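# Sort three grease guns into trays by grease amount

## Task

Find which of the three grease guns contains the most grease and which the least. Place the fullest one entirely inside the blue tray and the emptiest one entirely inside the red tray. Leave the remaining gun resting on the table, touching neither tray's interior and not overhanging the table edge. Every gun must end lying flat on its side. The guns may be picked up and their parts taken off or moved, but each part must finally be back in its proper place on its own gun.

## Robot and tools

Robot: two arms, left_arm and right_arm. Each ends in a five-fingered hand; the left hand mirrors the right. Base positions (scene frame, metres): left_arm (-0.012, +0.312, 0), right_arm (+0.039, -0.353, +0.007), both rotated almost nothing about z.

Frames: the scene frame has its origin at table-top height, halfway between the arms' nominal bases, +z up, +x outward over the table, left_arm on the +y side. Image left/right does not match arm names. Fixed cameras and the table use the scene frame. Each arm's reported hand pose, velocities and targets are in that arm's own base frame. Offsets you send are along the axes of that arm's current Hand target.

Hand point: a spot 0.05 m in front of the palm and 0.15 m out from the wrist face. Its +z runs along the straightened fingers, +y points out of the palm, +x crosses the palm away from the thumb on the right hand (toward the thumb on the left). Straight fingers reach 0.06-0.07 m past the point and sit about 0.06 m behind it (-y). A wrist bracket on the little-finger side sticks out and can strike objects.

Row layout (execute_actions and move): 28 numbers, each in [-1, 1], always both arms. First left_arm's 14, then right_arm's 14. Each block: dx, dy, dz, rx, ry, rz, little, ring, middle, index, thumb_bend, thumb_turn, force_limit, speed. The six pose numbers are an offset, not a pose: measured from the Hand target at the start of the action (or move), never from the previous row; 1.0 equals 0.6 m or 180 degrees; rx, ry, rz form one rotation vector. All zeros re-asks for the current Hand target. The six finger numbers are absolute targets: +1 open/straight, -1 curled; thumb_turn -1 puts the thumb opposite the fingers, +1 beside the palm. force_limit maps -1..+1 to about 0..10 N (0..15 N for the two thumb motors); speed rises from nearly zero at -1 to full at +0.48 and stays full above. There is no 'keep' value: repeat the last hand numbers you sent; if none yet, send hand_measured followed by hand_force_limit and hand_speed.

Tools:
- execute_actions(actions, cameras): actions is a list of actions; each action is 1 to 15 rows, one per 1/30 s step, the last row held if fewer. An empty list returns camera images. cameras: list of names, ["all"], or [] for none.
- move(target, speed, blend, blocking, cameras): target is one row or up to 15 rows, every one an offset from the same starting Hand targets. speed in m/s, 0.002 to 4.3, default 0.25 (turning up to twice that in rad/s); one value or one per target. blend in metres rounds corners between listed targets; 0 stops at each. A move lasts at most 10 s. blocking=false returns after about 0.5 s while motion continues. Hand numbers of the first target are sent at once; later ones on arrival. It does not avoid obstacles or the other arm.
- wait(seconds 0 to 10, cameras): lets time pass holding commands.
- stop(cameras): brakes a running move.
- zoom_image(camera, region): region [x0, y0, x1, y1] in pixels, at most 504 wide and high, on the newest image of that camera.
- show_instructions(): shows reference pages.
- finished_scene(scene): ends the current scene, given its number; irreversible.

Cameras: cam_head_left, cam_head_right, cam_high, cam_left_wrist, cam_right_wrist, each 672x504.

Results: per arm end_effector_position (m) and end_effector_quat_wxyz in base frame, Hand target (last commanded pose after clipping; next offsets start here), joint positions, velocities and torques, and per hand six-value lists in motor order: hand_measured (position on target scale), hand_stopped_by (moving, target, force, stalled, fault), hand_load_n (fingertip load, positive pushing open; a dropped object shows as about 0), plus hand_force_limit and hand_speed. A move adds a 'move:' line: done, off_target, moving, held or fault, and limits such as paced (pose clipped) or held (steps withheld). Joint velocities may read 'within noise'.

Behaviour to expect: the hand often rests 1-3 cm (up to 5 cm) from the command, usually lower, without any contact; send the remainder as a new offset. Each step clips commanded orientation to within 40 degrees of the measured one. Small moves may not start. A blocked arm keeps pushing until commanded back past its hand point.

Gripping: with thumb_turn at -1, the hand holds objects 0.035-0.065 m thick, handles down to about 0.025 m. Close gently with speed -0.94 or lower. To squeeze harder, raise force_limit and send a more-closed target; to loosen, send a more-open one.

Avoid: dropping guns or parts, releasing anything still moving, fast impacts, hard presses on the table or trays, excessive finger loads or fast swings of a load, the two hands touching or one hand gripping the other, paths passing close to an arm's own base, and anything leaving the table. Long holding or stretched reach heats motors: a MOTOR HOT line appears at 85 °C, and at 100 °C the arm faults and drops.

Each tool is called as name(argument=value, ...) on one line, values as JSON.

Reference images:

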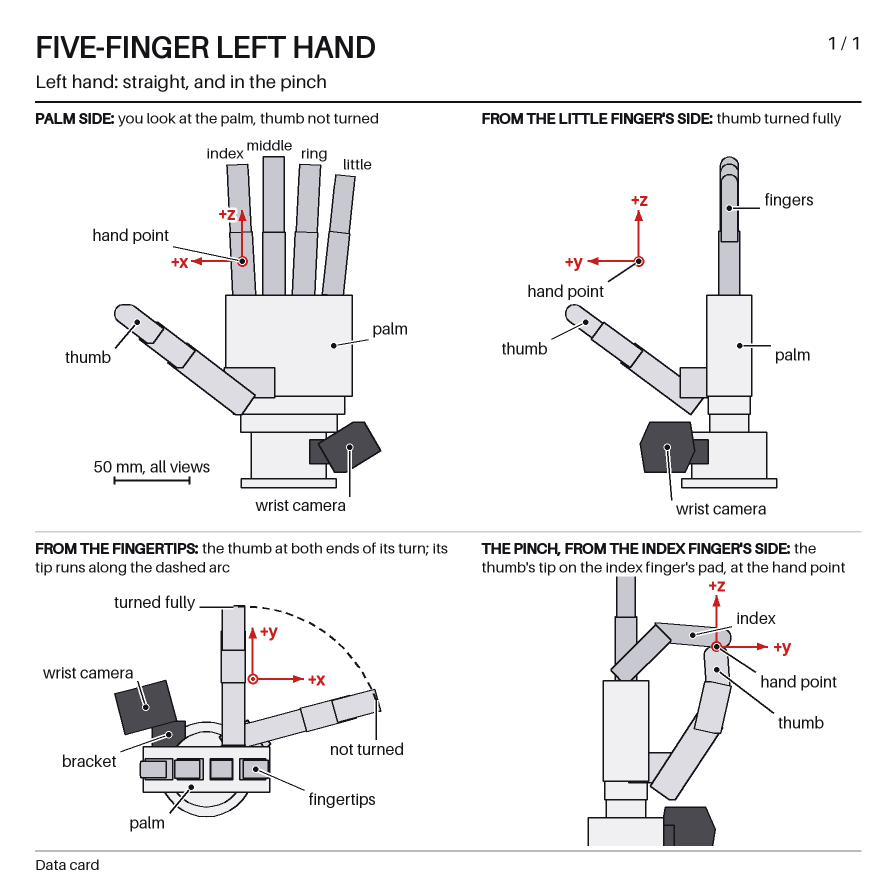

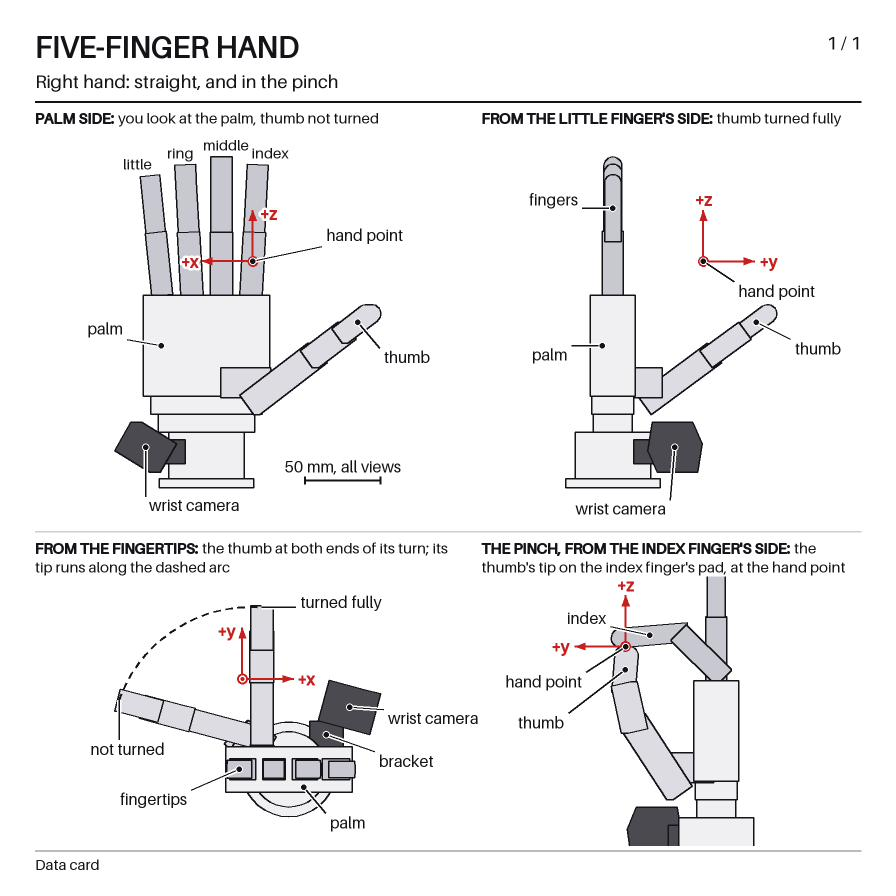

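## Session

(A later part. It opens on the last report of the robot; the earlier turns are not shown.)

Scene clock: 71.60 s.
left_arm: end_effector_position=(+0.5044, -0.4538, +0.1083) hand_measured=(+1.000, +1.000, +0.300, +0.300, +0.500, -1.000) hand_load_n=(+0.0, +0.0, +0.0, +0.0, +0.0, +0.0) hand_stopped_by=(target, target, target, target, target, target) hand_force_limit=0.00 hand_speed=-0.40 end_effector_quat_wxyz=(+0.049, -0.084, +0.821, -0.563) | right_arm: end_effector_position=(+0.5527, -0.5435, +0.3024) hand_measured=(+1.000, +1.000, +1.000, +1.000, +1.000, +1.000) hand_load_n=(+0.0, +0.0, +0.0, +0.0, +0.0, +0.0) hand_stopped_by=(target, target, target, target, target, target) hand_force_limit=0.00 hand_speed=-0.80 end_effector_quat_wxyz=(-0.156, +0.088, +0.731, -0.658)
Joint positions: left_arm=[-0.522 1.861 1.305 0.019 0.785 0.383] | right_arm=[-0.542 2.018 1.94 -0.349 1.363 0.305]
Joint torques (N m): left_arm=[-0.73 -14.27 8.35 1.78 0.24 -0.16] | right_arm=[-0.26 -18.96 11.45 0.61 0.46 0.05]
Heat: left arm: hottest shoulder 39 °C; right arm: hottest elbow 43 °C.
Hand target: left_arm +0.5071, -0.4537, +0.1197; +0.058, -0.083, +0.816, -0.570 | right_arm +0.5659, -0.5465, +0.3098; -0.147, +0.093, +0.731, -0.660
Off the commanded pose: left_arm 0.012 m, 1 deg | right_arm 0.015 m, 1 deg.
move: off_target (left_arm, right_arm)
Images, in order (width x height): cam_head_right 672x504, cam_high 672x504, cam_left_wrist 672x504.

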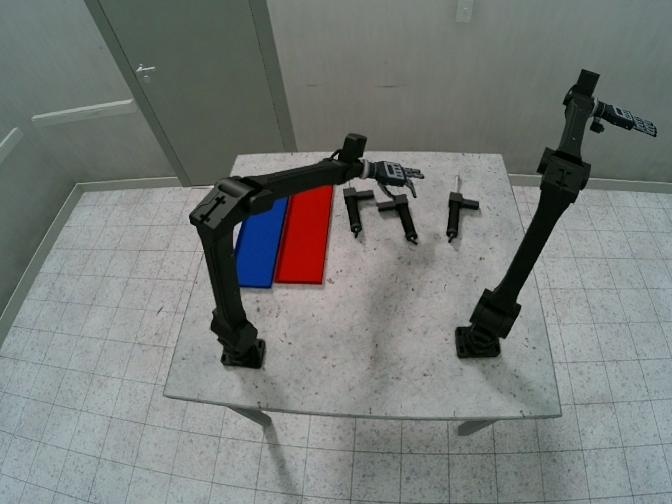

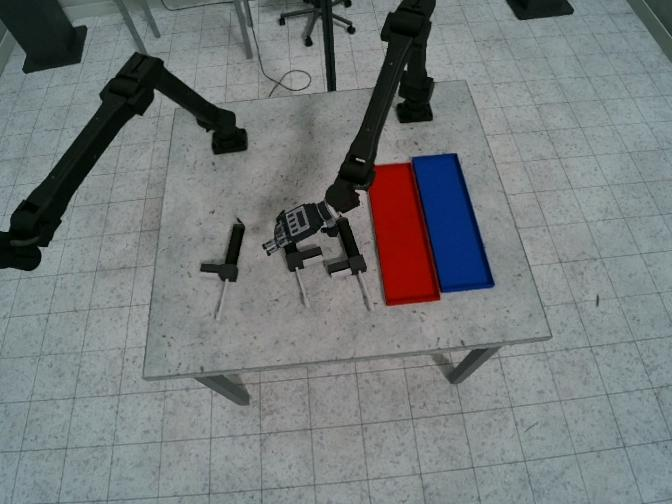

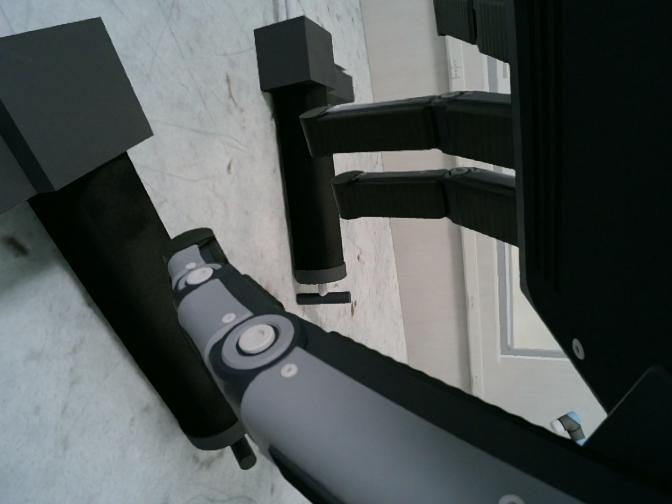

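move(target=[0,0.094,0.0342,0,0,0,1,1,0.3,0.3,0.5,-1,0,-0.4,0,0,0,0,0,0,1,1,1,1,1,1,0,-0.8], speed=0.1, cameras=["cam_high","cam_head_right","cam_left_wrist"])

zoom_image(camera="cam_high", region=[200, 160, 380, 320])

zoom_image(camera="cam_head_right", region=[330, 150, 490, 260])

Scene clock: 72.97 s.
left_arm: end_effector_position=(+0.5035, -0.4533, +0.0583) hand_measured=(+1.000, +1.000, +0.300, +0.300, +0.500, -1.000) hand_load_n=(+0.0, +0.0, +0.0, +0.0, +0.0, +0.0) hand_stopped_by=(target, target, target, target, target, target) hand_force_limit=0.00 hand_speed=-0.40 end_effector_quat_wxyz=(+0.054, -0.081, +0.819, -0.566) | right_arm: end_effector_position=(+0.5527, -0.5435, +0.3024) hand_measured=(+1.000, +1.000, +1.000, +1.000, +1.000, +1.000) hand_load_n=(+0.0, +0.0, +0.0, +0.0, +0.0, +0.0) hand_stopped_by=(target, target, target, target, target, target) hand_force_limit=0.00 hand_speed=-0.80 end_effector_quat_wxyz=(-0.156, +0.088, +0.731, -0.658)
Joint positions: left_arm=[-0.522 1.933 1.252 0.158 0.784 0.382] | right_arm=[-0.542 2.018 1.94 -0.349 1.363 0.305]
Joint torques (N m): left_arm=[-0.38 -13.33 8.01 1.94 0.25 -0.19] | right_arm=[-0.32 -18.9 11.47 0.59 0.46 0.04]
Heat: left arm: hottest shoulder 39 °C; right arm: hottest elbow 44 °C.
Hand target: left_arm +0.5070, -0.4537, +0.0597; +0.058, -0.083, +0.815, -0.570 | right_arm +0.5659, -0.5465, +0.3098; -0.147, +0.093, +0.731, -0.660
Off the commanded pose: left_arm 0.004 m, 1 deg | right_arm 0.015 m, 1 deg.
move: off_target (right_arm)
Images, in order (width x height): cam_head_right 672x504, cam_high 672x504, cam_left_wrist 672x504.

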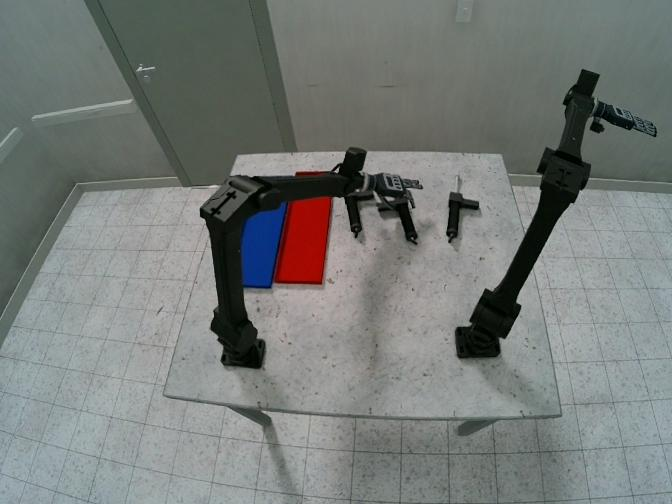

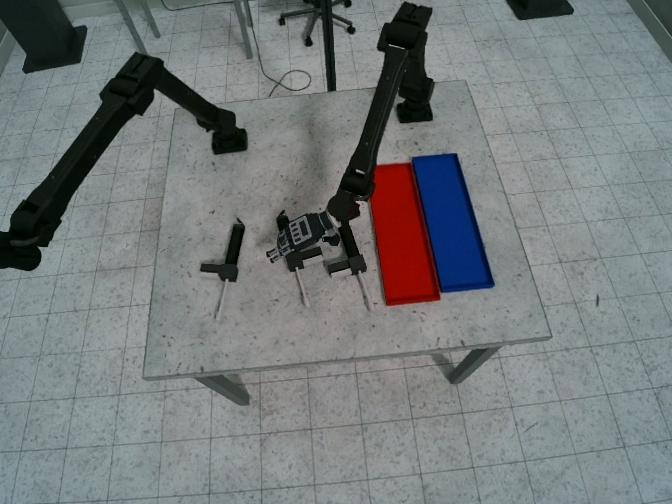

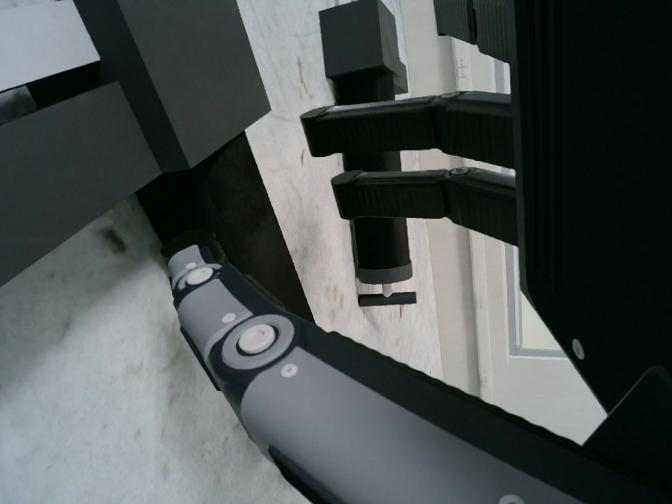

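Scaled by 2.800.

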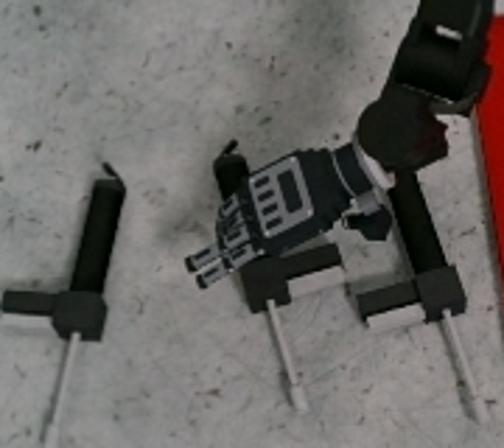

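Scaled by 3.150.

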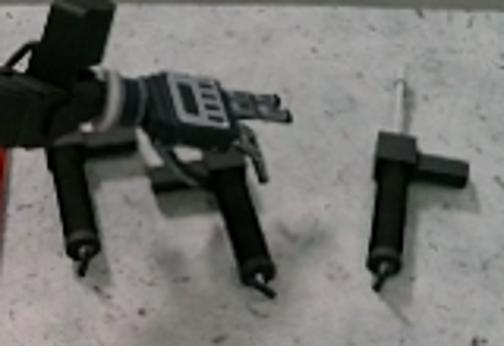

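move(target=[-0.0133,0.058,0.0212,0,0,0,1,1,0.3,0.3,0.5,-1,0,-0.4,0,0,0,0,0,0,1,1,1,1,1,1,0,-0.8], speed=0.06, cameras=["cam_high","cam_head_right","cam_left_wrist"])

zoom_image(camera="cam_head_right", region=[330, 150, 490, 260])

Scene clock: 74.27 s.
left_arm: end_effector_position=(+0.5082, -0.4540, +0.0243) hand_measured=(+1.000, +1.000, +0.300, +0.300, +0.500, -1.000) hand_load_n=(+0.0, +0.0, +0.0, +0.0, +0.0, +0.0) hand_stopped_by=(target, target, target, target, target, target) hand_force_limit=0.00 hand_speed=-0.40 end_effector_quat_wxyz=(+0.052, -0.081, +0.818, -0.567) | right_arm: end_effector_position=(+0.5527, -0.5435, +0.3024) hand_measured=(+1.000, +1.000, +1.000, +1.000, +1.000, +1.000) hand_load_n=(+0.0, -0.5, +0.0, +0.0, +0.0, -0.5) hand_stopped_by=(target, target, target, target, target, target) hand_force_limit=0.00 hand_speed=-0.80 end_effector_quat_wxyz=(-0.156, +0.088, +0.731, -0.658)
Joint positions: left_arm=[-0.518 2.002 1.252 0.225 0.79 0.382] | right_arm=[-0.542 2.018 1.94 -0.349 1.363 0.305]
Joint torques (N m): left_arm=[-0.09 -13.45 7.9 1.89 0.32 -0.11] | right_arm=[-0.26 -18.96 11.47 0.59 0.46 0.04]
Heat: left arm: hottest shoulder 39 °C; right arm: hottest elbow 44 °C.
Hand target: left_arm +0.5147, -0.4521, +0.0227; +0.058, -0.083, +0.815, -0.570 | right_arm +0.5659, -0.5465, +0.3098; -0.147, +0.093, +0.731, -0.660
Off the commanded pose: left_arm 0.007 m, 1 deg | right_arm 0.015 m, 1 deg.
move: off_target (right_arm)
Images, in order (width x height): cam_head_right 672x504, cam_high 672x504, cam_left_wrist 672x504.

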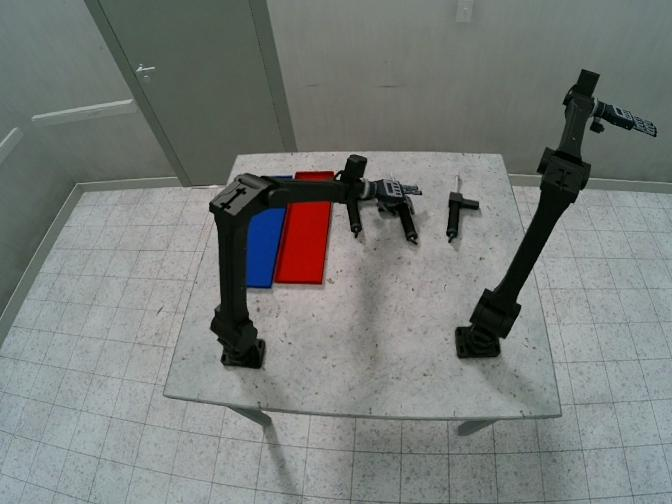

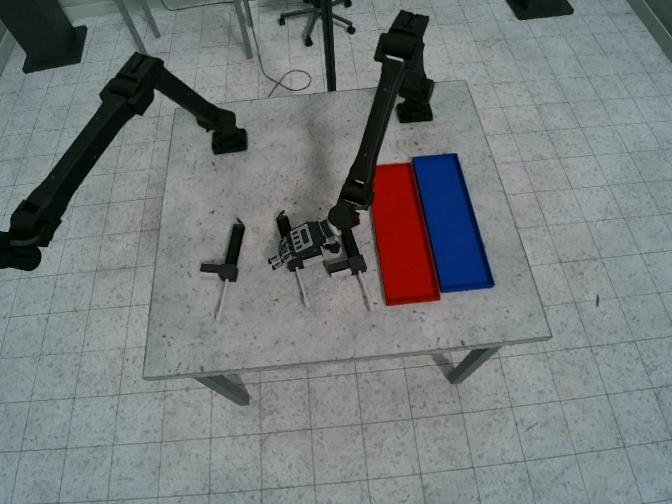

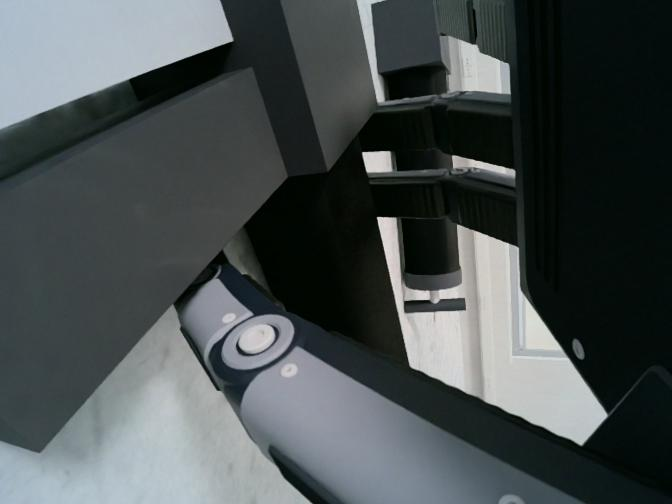

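Scaled by 3.150.

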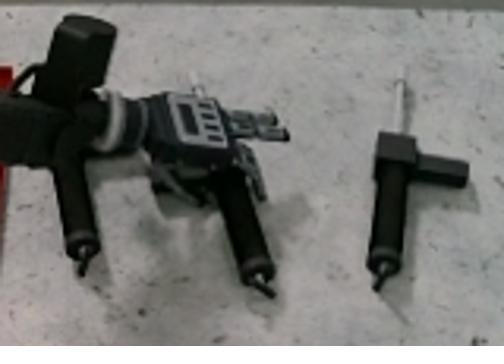

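execute_actions(actions=[[[0,0,0,0,0,0,1,1,-0.4,-0.4,-0.3,-1,-0.2,-0.88,0,0,0,0,0,0,1,1,1,1,1,1,0,-0.8]]])

execute_actions(actions=[[[0,0,0,0,0,0,1,1,-0.42,-0.42,-0.32,-1,0.3,-0.9,0,0,0,0,0,0,1,1,1,1,1,1,0,-0.8]]], cameras=["cam_left_wrist","cam_head_right"])

zoom_image(camera="cam_head_right", region=[330, 150, 490, 260])

Scene clock: 75.30 s.
left_arm: end_effector_position=(+0.5087, -0.4545, +0.0251) hand_measured=(+1.000, +1.000, +0.102, +0.102, +0.400, -1.000) hand_load_n=(+0.0, -0.5, +5.5, +4.0, +6.5, +0.0) hand_stopped_by=(target, target, force, force, force, target) hand_force_limit=-0.20 hand_speed=-0.88 end_effector_quat_wxyz=(+0.053, -0.080, +0.817, -0.568) | right_arm: end_effector_position=(+0.5527, -0.5435, +0.3024) hand_measured=(+1.000, +1.000, +1.000, +1.000, +1.000, +1.000) hand_load_n=(+0.0, +0.0, +0.0, +0.0, +0.0, +0.0) hand_stopped_by=(target, target, target, target, target, target) hand_force_limit=0.00 hand_speed=-0.80 end_effector_quat_wxyz=(-0.156, +0.088, +0.731, -0.658)
Joint positions: left_arm=[-0.518 2.002 1.252 0.23 0.792 0.382] | right_arm=[-0.542 2.018 1.94 -0.349 1.363 0.305]
Joint torques (N m): left_arm=[-0.21 -13.27 7.92 1.62 0.29 -0.12] | right_arm=[-0.26 -18.96 11.45 0.59 0.46 0.05]
Heat: left arm: hottest shoulder 39 °C; right arm: hottest elbow 44 °C.
Hand target: left_arm +0.5148, -0.4521, +0.0227; +0.058, -0.083, +0.815, -0.570 | right_arm +0.5659, -0.5465, +0.3098; -0.147, +0.093, +0.731, -0.660
Off the commanded pose: left_arm 0.007 m, 1 deg | right_arm 0.015 m, 1 deg.
Step readings (end_effector_position of left_arm | right_arm):
0: (+0.5082, -0.4540, +0.0243) | (+0.5527, -0.5435, +0.3024)
1: (+0.5082, -0.4540, +0.0243) | (+0.5527, -0.5435, +0.3024)
2: (+0.5082, -0.4540, +0.0243) | (+0.5527, -0.5435, +0.3024)
4: (+0.5082, -0.4540, +0.0243) | (+0.5527, -0.5435, +0.3024)
8: (+0.5082, -0.4540, +0.0243) | (+0.5527, -0.5435, +0.3024)
15: (+0.5085, -0.4543, +0.0249) | (+0.5527, -0.5435, +0.3024)

Scene clock: 76.00 s.
left_arm: end_effector_position=(+0.5085, -0.4547, +0.0254) hand_measured=(+1.000, +1.000, +0.094, +0.086, +0.402, -1.000) hand_load_n=(+0.0, +0.0, +6.0, +9.0, +11.5, -1.5) hand_stopped_by=(target, target, force, force, force, target) hand_force_limit=0.30 hand_speed=-0.90 end_effector_quat_wxyz=(+0.053, -0.079, +0.817, -0.569) | right_arm: end_effector_position=(+0.5527, -0.5435, +0.3024) hand_measured=(+1.000, +1.000, +1.000, +1.000, +1.000, +1.000) hand_load_n=(+0.0, +0.0, +0.0, +0.0, +0.0, +0.0) hand_stopped_by=(target, target, target, target, target, target) hand_force_limit=0.00 hand_speed=-0.80 end_effector_quat_wxyz=(-0.156, +0.088, +0.731, -0.658)
Joint positions: left_arm=[-0.518 2.002 1.252 0.231 0.793 0.382] | right_arm=[-0.542 2.018 1.94 -0.349 1.363 0.305]
Joint torques (N m): left_arm=[0.09 -13.51 7.83 1.55 0.2 -0.13] | right_arm=[-0.21 -18.96 11.45 0.61 0.46 0.05]
Heat: left arm: hottest shoulder 39 °C; right arm: hottest elbow 44 °C.
Hand target: left_arm +0.5148, -0.4521, +0.0227; +0.058, -0.083, +0.815, -0.570 | right_arm +0.5659, -0.5465, +0.3098; -0.147, +0.093, +0.731, -0.660
Off the commanded pose: left_arm 0.007 m, 1 deg | right_arm 0.015 m, 1 deg.
Step readings (end_effector_position of left_arm | right_arm):
0: (+0.5087, -0.4545, +0.0251) | (+0.5527, -0.5435, +0.3024)
1: (+0.5087, -0.4545, +0.0251) | (+0.5527, -0.5435, +0.3024)
2: (+0.5087, -0.4545, +0.0251) | (+0.5527, -0.5435, +0.3024)
4: (+0.5087, -0.4546, +0.0253) | (+0.5527, -0.5435, +0.3024)
8: (+0.5085, -0.4547, +0.0254) | (+0.5527, -0.5435, +0.3024)
15: (+0.5085, -0.4547, +0.0254) | (+0.5527, -0.5435, +0.3024)
Images, in order (width x height): cam_head_right 672x504, cam_left_wrist 672x504.

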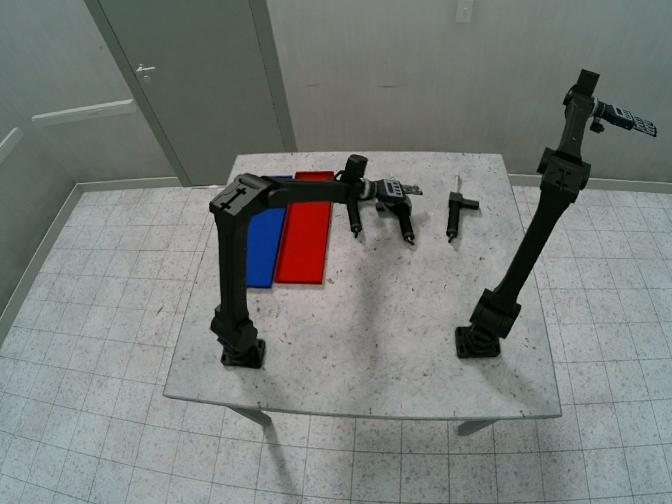

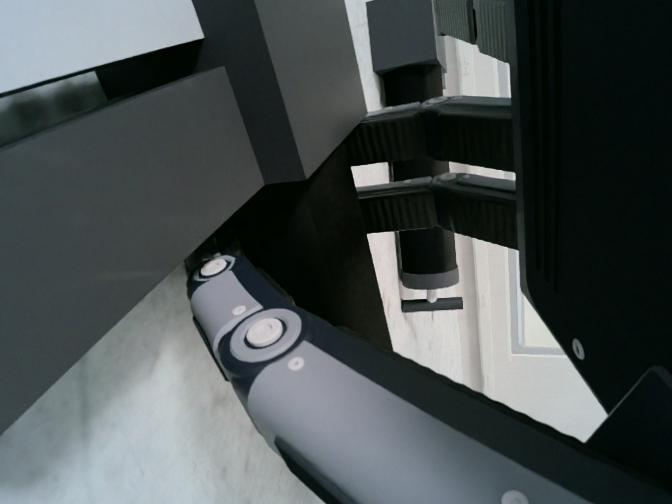

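Scaled by 3.150.

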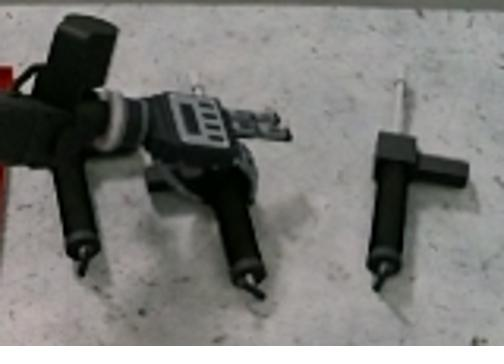

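move(target=[-0.01,-0.1566,-0.057,0,0,0,1,1,-0.42,-0.42,-0.32,-1,0.3,-0.9,0,0,0,0,0,0,1,1,1,1,1,1,0,-0.8], speed=0.06, cameras=["cam_high","cam_head_right","cam_left_wrist"])

zoom_image(camera="cam_head_right", region=[330, 150, 490, 260])

Scene clock: 78.40 s.
left_arm: end_effector_position=(+0.4865, -0.4357, +0.0511) hand_measured=(+1.000, +1.000, +0.094, +0.086, +0.402, -1.000) hand_load_n=(+0.0, +0.0, +5.0, +6.0, +17.0, -0.5) hand_stopped_by=(target, target, force, force, force, target) hand_force_limit=0.30 hand_speed=-0.90 end_effector_quat_wxyz=(+0.013, -0.115, +0.838, -0.533) | right_arm: end_effector_position=(+0.5527, -0.5435, +0.3024) hand_measured=(+1.000, +1.000, +1.000, +1.000, +1.000, +1.000) hand_load_n=(+0.0, +0.0, +0.0, -0.5, +0.0, +0.0) hand_stopped_by=(target, target, target, target, target, target) hand_force_limit=0.00 hand_speed=-0.80 end_effector_quat_wxyz=(-0.156, +0.088, +0.731, -0.658)
Joint positions: left_arm=[-0.512 1.911 1.252 0.002 0.784 0.386] | right_arm=[-0.542 2.018 1.94 -0.349 1.363 0.305]
Joint torques (N m): left_arm=[0.03 -17.32 14.64 1.33 0.88 -0.1] | right_arm=[-0.26 -18.96 11.47 0.59 0.46 0.05]
Heat: left arm: hottest shoulder 39 °C; right arm: hottest elbow 44 °C.
Hand target: left_arm +0.5208, -0.4510, +0.1227; +0.058, -0.083, +0.815, -0.570 | right_arm +0.5659, -0.5465, +0.3098; -0.147, +0.093, +0.731, -0.660
Off the commanded pose: left_arm 0.081 m, 8 deg | right_arm 0.015 m, 1 deg.
move: off_target (left_arm, right_arm)
Images, in order (width x height): cam_head_right 672x504, cam_high 672x504, cam_left_wrist 672x504.

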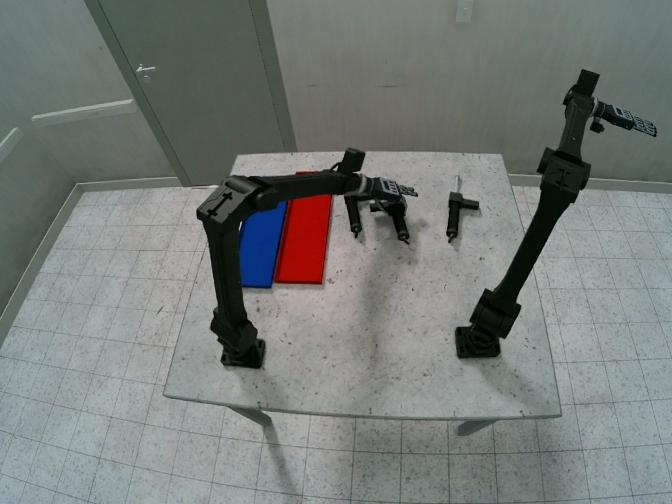

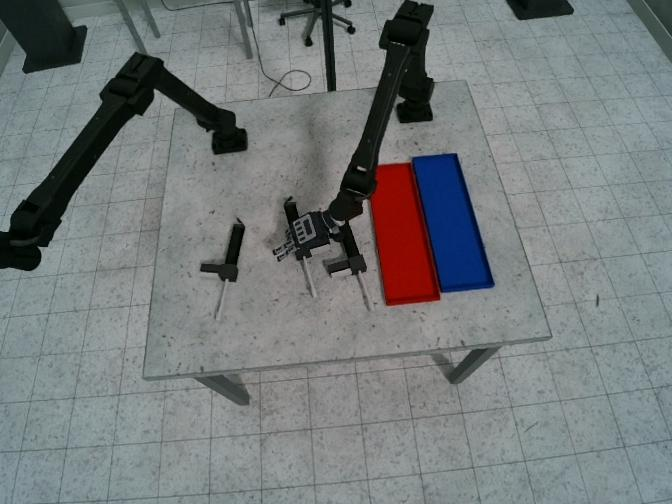

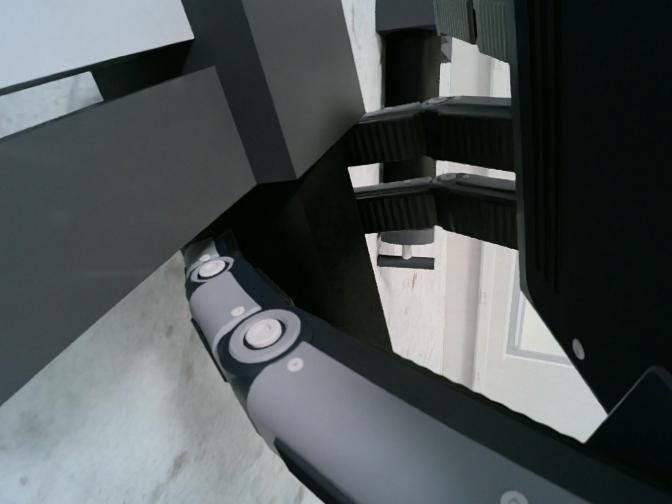

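Scaled by 3.150.

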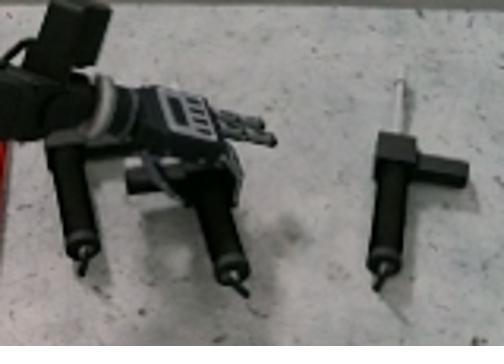

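move(target=[-0.01,-0.1366,-0.05,0,0,0,1,1,-0.42,-0.42,-0.32,-1,0.3,-0.9,0,0,0,0,0,0,1,1,1,1,1,1,0,-0.8], speed=0.08, cameras=["cam_high","cam_head_right","cam_left_wrist"])

zoom_image(camera="cam_high", region=[200, 160, 380, 320])

Scene clock: 80.33 s.
left_arm: end_effector_position=(+0.4943, -0.4352, +0.1286) hand_measured=(+1.000, +1.000, +0.094, +0.086, +0.402, -1.000) hand_load_n=(+0.0, +0.0, +5.5, +6.0, +17.0, +0.0) hand_stopped_by=(target, target, force, force, force, target) hand_force_limit=0.30 hand_speed=-0.90 end_effector_quat_wxyz=(+0.008, -0.120, +0.840, -0.529) | right_arm: end_effector_position=(+0.5527, -0.5435, +0.3024) hand_measured=(+1.000, +1.000, +1.000, +1.000, +1.000, +1.000) hand_load_n=(+0.0, +0.0, +0.0, +0.0, +0.0, -0.5) hand_stopped_by=(target, target, target, target, target, target) hand_force_limit=0.00 hand_speed=-0.80 end_effector_quat_wxyz=(-0.156, +0.088, +0.731, -0.658)
Joint positions: left_arm=[-0.505 1.821 1.359 -0.213 0.787 0.389] | right_arm=[-0.542 2.018 1.94 -0.349 1.363 0.305]
Joint torques (N m): left_arm=[0.09 -17.49 17.29 1.36 1.04 -0.07] | right_arm=[-0.21 -18.9 11.47 0.59 0.46 0.04]
Heat: left arm: hottest shoulder 39 °C; right arm: hottest elbow 44 °C.
Hand target: left_arm +0.5266, -0.4498, +0.2098; +0.058, -0.083, +0.815, -0.570 | right_arm +0.5659, -0.5465, +0.3098; -0.147, +0.093, +0.731, -0.660
Off the commanded pose: left_arm 0.089 m, 9 deg | right_arm 0.015 m, 1 deg.
move: off_target (left_arm, right_arm)
Images, in order (width x height): cam_head_right 672x504, cam_high 672x504, cam_left_wrist 672x504.

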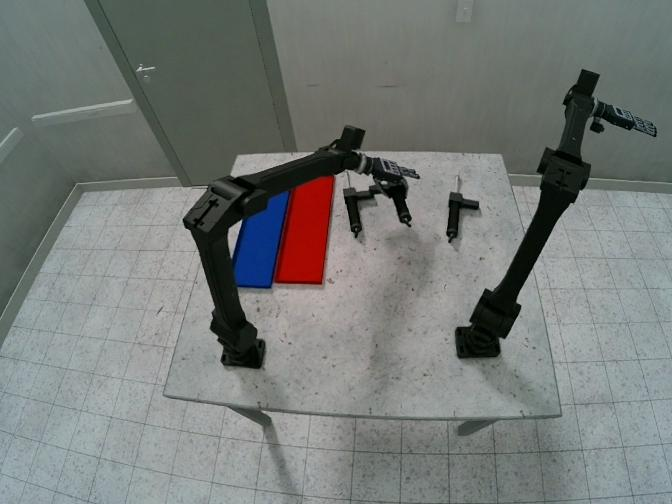

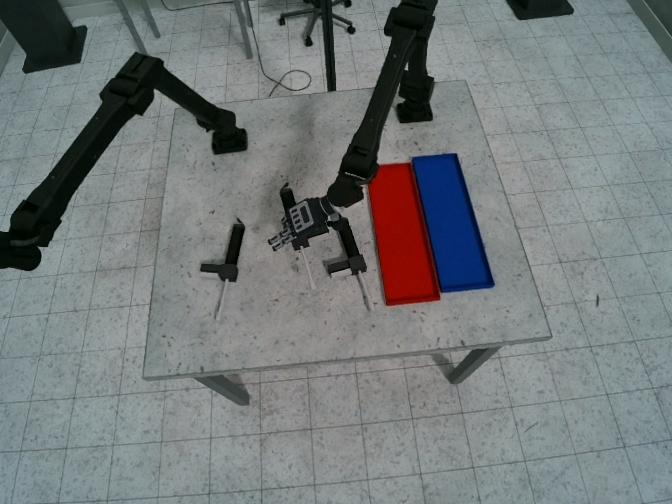

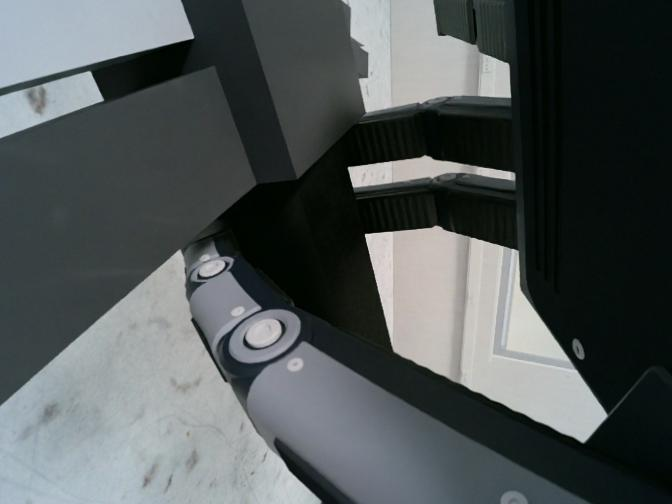

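Scaled by 2.800.

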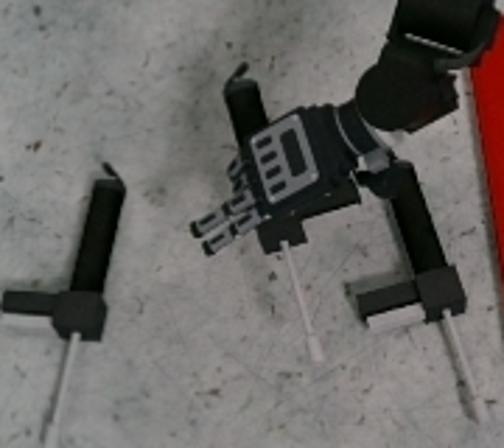

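move(target=[0.0267,-0.1728,-0.159,0,-0.2052,-0.0747,1,1,-0.42,-0.42,-0.32,-1,0.3,-0.9,0,0,0,0,0,0,1,1,1,1,1,1,0,-0.8], speed=0.12, cameras=["cam_high","cam_left_wrist"])

Scene clock: 84.53 s.
left_arm: end_effector_position=(+0.4987, -0.3920, +0.2740) hand_measured=(+1.000, +1.000, +0.094, +0.086, +0.402, -1.000) hand_load_n=(+0.0, +0.0, +4.5, +6.0, +17.0, +0.0) hand_stopped_by=(target, target, force, force, force, target) hand_force_limit=0.30 hand_speed=-0.90 end_effector_quat_wxyz=(+0.226, -0.365, +0.770, -0.471) | right_arm: end_effector_position=(+0.5527, -0.5435, +0.3024) hand_measured=(+1.000, +1.000, +1.000, +1.000, +1.000, +1.000) hand_load_n=(-0.5, +0.0, +0.0, +0.0, +0.0, +0.0) hand_stopped_by=(target, target, target, target, target, target) hand_force_limit=0.00 hand_speed=-0.80 end_effector_quat_wxyz=(-0.156, +0.088, +0.731, -0.658)
Joint positions: left_arm=[-0.599 1.46 1.29 -0.302 0.073 0.041] | right_arm=[-0.542 2.018 1.94 -0.349 1.363 0.305]
Joint torques (N m): left_arm=[-1.32 -13.74 14.04 2.17 -0.01 -0.22] | right_arm=[-0.26 -18.9 11.47 0.61 0.46 0.05]
Heat: left arm: hottest shoulder 39 °C; right arm: hottest elbow 44 °C.
Hand target: left_arm +0.5003, -0.4000, +0.3402; +0.247, -0.352, +0.740, -0.517 | right_arm +0.5659, -0.5465, +0.3098; -0.147, +0.093, +0.731, -0.660
Off the commanded pose: left_arm 0.066 m, 7 deg | right_arm 0.015 m, 1 deg.
move: off_target (left_arm, right_arm)
Images, in order (width x height): cam_high 672x504, cam_left_wrist 672x504.

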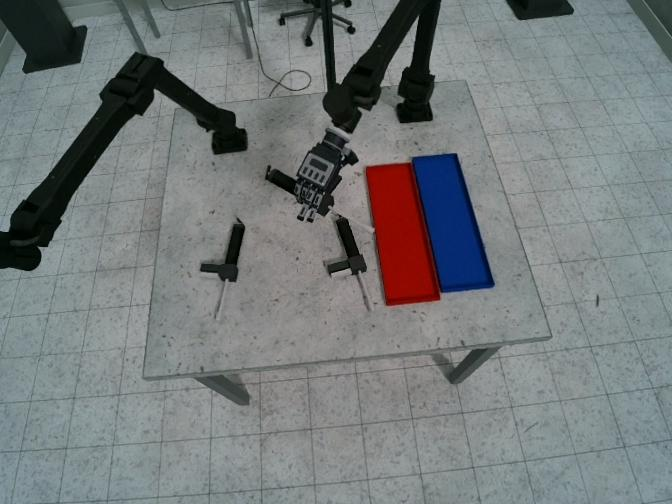

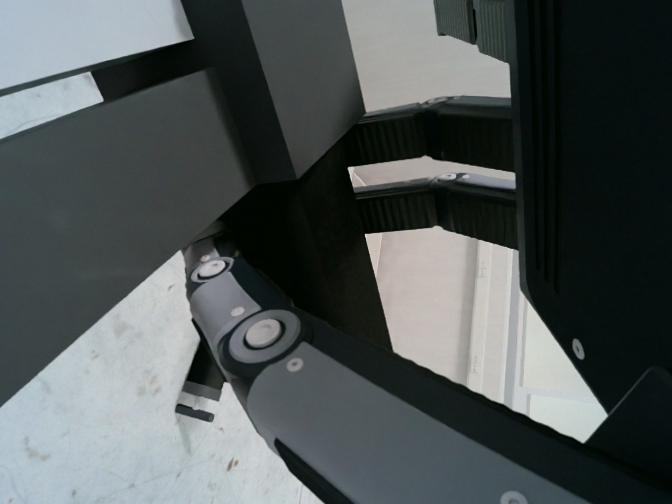

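move(target=[0,0.094,0.0342,0,0,0,1,1,-0.42,-0.42,-0.32,-1,0.3,-0.9,0,0,0,0,0,0,1,1,1,1,1,1,0,-0.8], speed=0.1)

move(target=[0,-0.094,-0.0342,0,0,0,1,1,-0.42,-0.42,-0.32,-1,0.3,-0.9,0,0,0,0,0,0,1,1,1,1,1,1,0,-0.8], speed=0.1)

move(target=[0,0.094,0.0342,0,0,0,1,1,-0.42,-0.42,-0.32,-1,0.3,-0.9,0,0,0,0,0,0,1,1,1,1,1,1,0,-0.8], speed=0.1)

move(target=[0,-0.094,-0.0342,0,0,0,1,1,-0.42,-0.42,-0.32,-1,0.3,-0.9,0,0,0,0,0,0,1,1,1,1,1,1,0,-0.8], speed=0.1)

Scene clock: 86.00 s.
left_arm: end_effector_position=(+0.4905, -0.3866, +0.2296) hand_measured=(+1.000, +1.000, +0.094, +0.086, +0.402, -1.000) hand_load_n=(+0.0, -0.5, +5.0, +6.5, +17.0, +0.0) hand_stopped_by=(target, target, force, force, force, target) hand_force_limit=0.30 hand_speed=-0.90 end_effector_quat_wxyz=(+0.226, -0.365, +0.770, -0.471) | right_arm: end_effector_position=(+0.5527, -0.5435, +0.3024) hand_measured=(+1.000, +1.000, +1.000, +1.000, +1.000, +1.000) hand_load_n=(+0.0, +0.0, -0.5, -0.5, +0.0, +0.0) hand_stopped_by=(target, target, target, target, target, target) hand_force_limit=0.00 hand_speed=-0.80 end_effector_quat_wxyz=(-0.156, +0.088, +0.731, -0.658)
Joint positions: left_arm=[-0.599 1.462 1.172 -0.182 0.073 0.041] | right_arm=[-0.542 2.018 1.94 -0.349 1.363 0.305]
Joint torques (N m): left_arm=[-1.38 -11.93 12.41 3.36 -0.01 -0.24] | right_arm=[-0.32 -18.9 11.45 0.59 0.46 0.05]
Heat: left arm: hottest shoulder 39 °C; right arm: hottest elbow 44 °C.
Hand target: left_arm +0.5001, -0.4001, +0.2800; +0.246, -0.352, +0.740, -0.517 | right_arm +0.5659, -0.5465, +0.3098; -0.147, +0.093, +0.731, -0.660
Off the commanded pose: left_arm 0.053 m, 7 deg | right_arm 0.015 m, 1 deg.
move: off_target (left_arm, right_arm)

Scene clock: 87.43 s.
left_arm: end_effector_position=(+0.4802, -0.3796, +0.2487) hand_measured=(+1.000, +1.000, +0.094, +0.086, +0.402, -1.000) hand_load_n=(+0.0, +0.0, +5.0, +6.5, +16.5, +0.0) hand_stopped_by=(target, target, force, force, force, target) hand_force_limit=0.30 hand_speed=-0.90 end_effector_quat_wxyz=(+0.216, -0.371, +0.780, -0.455) | right_arm: end_effector_position=(+0.5527, -0.5435, +0.3024) hand_measured=(+1.000, +1.000, +1.000, +1.000, +1.000, +1.000) hand_load_n=(+0.0, +0.0, +0.0, +0.0, +0.0, -0.5) hand_stopped_by=(target, target, target, target, target, target) hand_force_limit=0.00 hand_speed=-0.80 end_effector_quat_wxyz=(-0.156, +0.088, +0.731, -0.658)
Joint positions: left_arm=[-0.599 1.432 1.217 -0.301 0.073 0.041] | right_arm=[-0.542 2.018 1.94 -0.349 1.363 0.305]
Joint torques (N m): left_arm=[-1.08 -12.63 19.33 2.02 0.02 -0.23] | right_arm=[-0.26 -18.84 11.45 0.59 0.46 0.05]
Heat: left arm: hottest shoulder 39 °C; right arm: hottest elbow 45 °C.
Hand target: left_arm +0.5002, -0.4002, +0.3401; +0.247, -0.352, +0.740, -0.517 | right_arm +0.5659, -0.5465, +0.3098; -0.147, +0.093, +0.731, -0.660
Off the commanded pose: left_arm 0.096 m, 9 deg | right_arm 0.015 m, 1 deg.
move: off_target (left_arm, right_arm)

Scene clock: 88.83 s.
left_arm: end_effector_position=(+0.4902, -0.3864, +0.2218) hand_measured=(+1.000, +1.000, +0.094, +0.086, +0.402, -1.000) hand_load_n=(+0.0, +0.0, +5.0, +6.5, +16.5, +0.0) hand_stopped_by=(target, target, force, force, force, target) hand_force_limit=0.30 hand_speed=-0.90 end_effector_quat_wxyz=(+0.223, -0.367, +0.773, -0.467) | right_arm: end_effector_position=(+0.5527, -0.5435, +0.3024) hand_measured=(+1.000, +1.000, +1.000, +1.000, +1.000, +1.000) hand_load_n=(+0.0, +0.0, +0.0, +0.0, +0.0, -0.5) hand_stopped_by=(target, target, target, target, target, target) hand_force_limit=0.00 hand_speed=-0.80 end_effector_quat_wxyz=(-0.156, +0.088, +0.731, -0.658)
Joint positions: left_arm=[-0.599 1.471 1.167 -0.181 0.072 0.041] | right_arm=[-0.542 2.018 1.94 -0.349 1.363 0.305]
Joint torques (N m): left_arm=[-1.26 -12.86 12.66 3.38 0.01 -0.22] | right_arm=[-0.26 -18.9 11.45 0.58 0.46 0.05]
Heat: left arm: hottest shoulder 39 °C; right arm: hottest elbow 45 °C.
Hand target: left_arm +0.5002, -0.4000, +0.2800; +0.247, -0.352, +0.740, -0.517 | right_arm +0.5659, -0.5465, +0.3098; -0.147, +0.093, +0.731, -0.660
Off the commanded pose: left_arm 0.061 m, 8 deg | right_arm 0.015 m, 1 deg.
move: off_target (left_arm, right_arm)

Scene clock: 90.23 s.
left_arm: end_effector_position=(+0.4801, -0.3795, +0.2478) hand_measured=(+1.000, +1.000, +0.094, +0.086, +0.402, -1.000) hand_load_n=(+0.0, +0.0, +5.0, +6.5, +17.0, +0.0) hand_stopped_by=(target, target, force, force, force, target) hand_force_limit=0.30 hand_speed=-0.90 end_effector_quat_wxyz=(+0.216, -0.372, +0.780, -0.454) | right_arm: end_effector_position=(+0.5527, -0.5435, +0.3024) hand_measured=(+1.000, +1.000, +1.000, +1.000, +1.000, +1.000) hand_load_n=(+0.0, +0.0, +0.0, +0.0, +0.0, +0.0) hand_stopped_by=(target, target, target, target, target, target) hand_force_limit=0.00 hand_speed=-0.80 end_effector_quat_wxyz=(-0.156, +0.088, +0.731, -0.658)
Joint positions: left_arm=[-0.599 1.433 1.216 -0.301 0.072 0.041] | right_arm=[-0.542 2.018 1.94 -0.349 1.363 0.305]
Joint torques (N m): left_arm=[-1.2 -12.4 19.32 2.03 0.03 -0.23] | right_arm=[-0.32 -18.84 11.45 0.61 0.46 0.04]
Heat: left arm: hottest shoulder 39 °C; right arm: hottest elbow 45 °C.
Hand target: left_arm +0.5002, -0.4001, +0.3402; +0.247, -0.352, +0.740, -0.517 | right_arm +0.5659, -0.5465, +0.3098; -0.147, +0.093, +0.731, -0.660
Off the commanded pose: left_arm 0.097 m, 9 deg | right_arm 0.015 m, 1 deg.
move: off_target (left_arm, right_arm)

move(target=[0.052,0.1942,0.1488,0,0.2052,0.0747,1,1,-0.42,-0.42,-0.32,-1,0.3,-0.9,0,0,0,0,0,0,1,1,1,1,1,1,0,-0.8], speed=0.12, cameras=["cam_high","cam_left_wrist"])

Scene clock: 94.50 s.
left_arm: end_effector_position=(+0.4796, -0.4350, +0.1313) hand_measured=(+1.000, +1.000, +0.094, +0.086, +0.402, -1.000) hand_load_n=(+0.0, +0.0, +5.0, +6.0, +17.0, -0.5) hand_stopped_by=(target, target, force, force, force, target) hand_force_limit=0.30 hand_speed=-0.90 end_effector_quat_wxyz=(+0.012, -0.118, +0.839, -0.530) | right_arm: end_effector_position=(+0.5527, -0.5435, +0.3024) hand_measured=(+1.000, +1.000, +1.000, +1.000, +1.000, +1.000) hand_load_n=(+0.0, +0.0, +0.0, +0.0, +0.0, +0.0) hand_stopped_by=(target, target, target, target, target, target) hand_force_limit=0.00 hand_speed=-0.80 end_effector_quat_wxyz=(-0.156, +0.088, +0.731, -0.658)
Joint positions: left_arm=[-0.517 1.784 1.311 -0.185 0.775 0.38] | right_arm=[-0.542 2.018 1.94 -0.349 1.363 0.305]
Joint torques (N m): left_arm=[0.21 -14.8 17.29 1.84 1.02 -0.03] | right_arm=[-0.26 -18.9 11.47 0.59 0.46 0.05]
Heat: left arm: hottest shoulder 39 °C; right arm: hottest elbow 45 °C.
Hand target: left_arm +0.5146, -0.4519, +0.2000; +0.058, -0.083, +0.815, -0.570 | right_arm +0.5659, -0.5465, +0.3098; -0.147, +0.093, +0.731, -0.660
Off the commanded pose: left_arm 0.079 m, 8 deg | right_arm 0.015 m, 1 deg.
move: off_target (left_arm, right_arm)
Images, in order (width x height): cam_high 672x504, cam_left_wrist 672x504.

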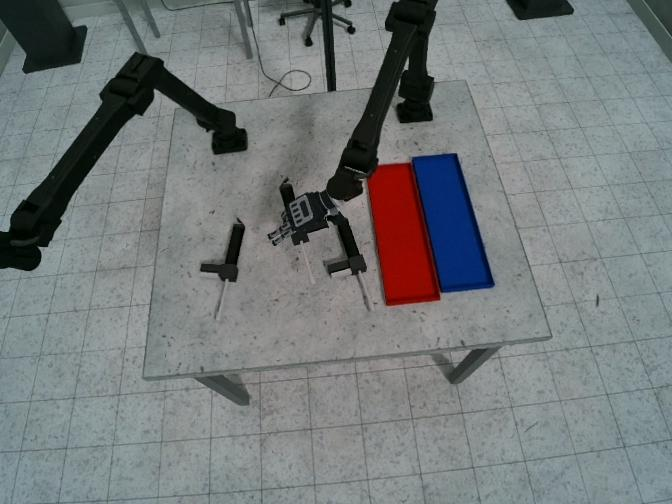

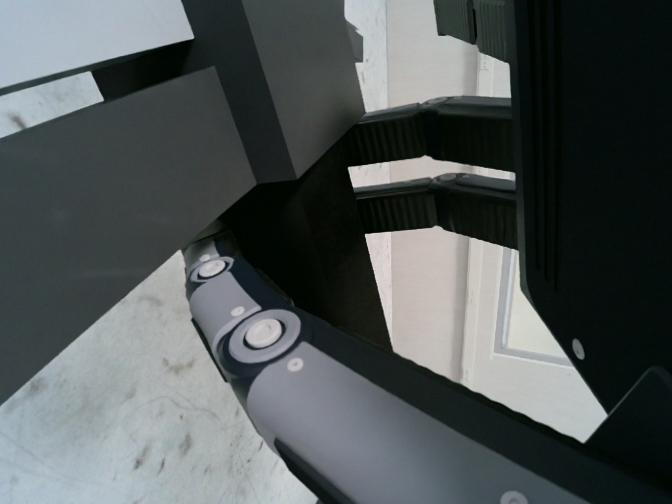

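move(target=[0,0.1801,0.0656,0,0,0,1,1,-0.42,-0.42,-0.32,-1,0.3,-0.9,0,0,0,0,0,0,1,1,1,1,1,1,0,-0.8], speed=0.08, cameras=["cam_high","cam_left_wrist"])

Scene clock: 96.77 s.
left_arm: end_effector_position=(+0.4954, -0.4438, +0.0427) hand_measured=(+1.000, +1.000, +0.094, +0.086, +0.402, -1.000) hand_load_n=(-0.5, +0.0, +5.0, +6.0, +17.0, -0.5) hand_stopped_by=(target, target, force, force, force, target) hand_force_limit=0.30 hand_speed=-0.90 end_effector_quat_wxyz=(+0.026, -0.107, +0.834, -0.541) | right_arm: end_effector_position=(+0.5527, -0.5435, +0.3024) hand_measured=(+1.000, +1.000, +1.000, +1.000, +1.000, +1.000) hand_load_n=(+0.0, +0.0, +0.0, +0.0, +0.0, -0.5) hand_stopped_by=(target, target, target, target, target, target) hand_force_limit=0.00 hand_speed=-0.80 end_effector_quat_wxyz=(-0.156, +0.088, +0.731, -0.658)
Joint positions: left_arm=[-0.517 1.942 1.261 0.062 0.777 0.382] | right_arm=[-0.542 2.018 1.94 -0.349 1.363 0.305]
Joint torques (N m): left_arm=[-0.32 -16.21 10.15 2.62 0.95 -0.09] | right_arm=[-0.21 -18.9 11.45 0.59 0.46 0.05]
Heat: left arm: hottest shoulder 39 °C; right arm: hottest elbow 45 °C.
Hand target: left_arm +0.5144, -0.4517, +0.0848; +0.058, -0.083, +0.816, -0.570 | right_arm +0.5659, -0.5465, +0.3098; -0.147, +0.093, +0.731, -0.660
Off the commanded pose: left_arm 0.047 m, 6 deg | right_arm 0.015 m, 1 deg.
move: off_target (left_arm, right_arm)
Images, in order (width x height): cam_high 672x504, cam_left_wrist 672x504.

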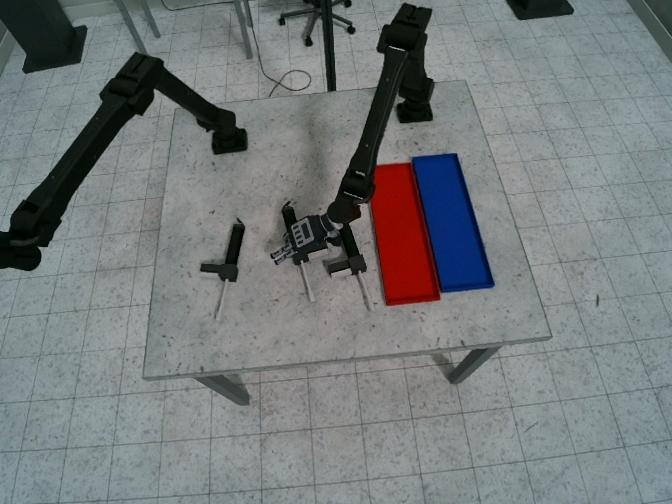

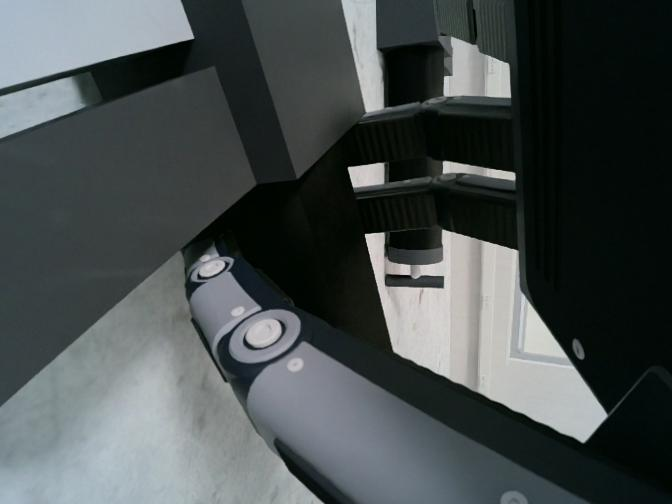

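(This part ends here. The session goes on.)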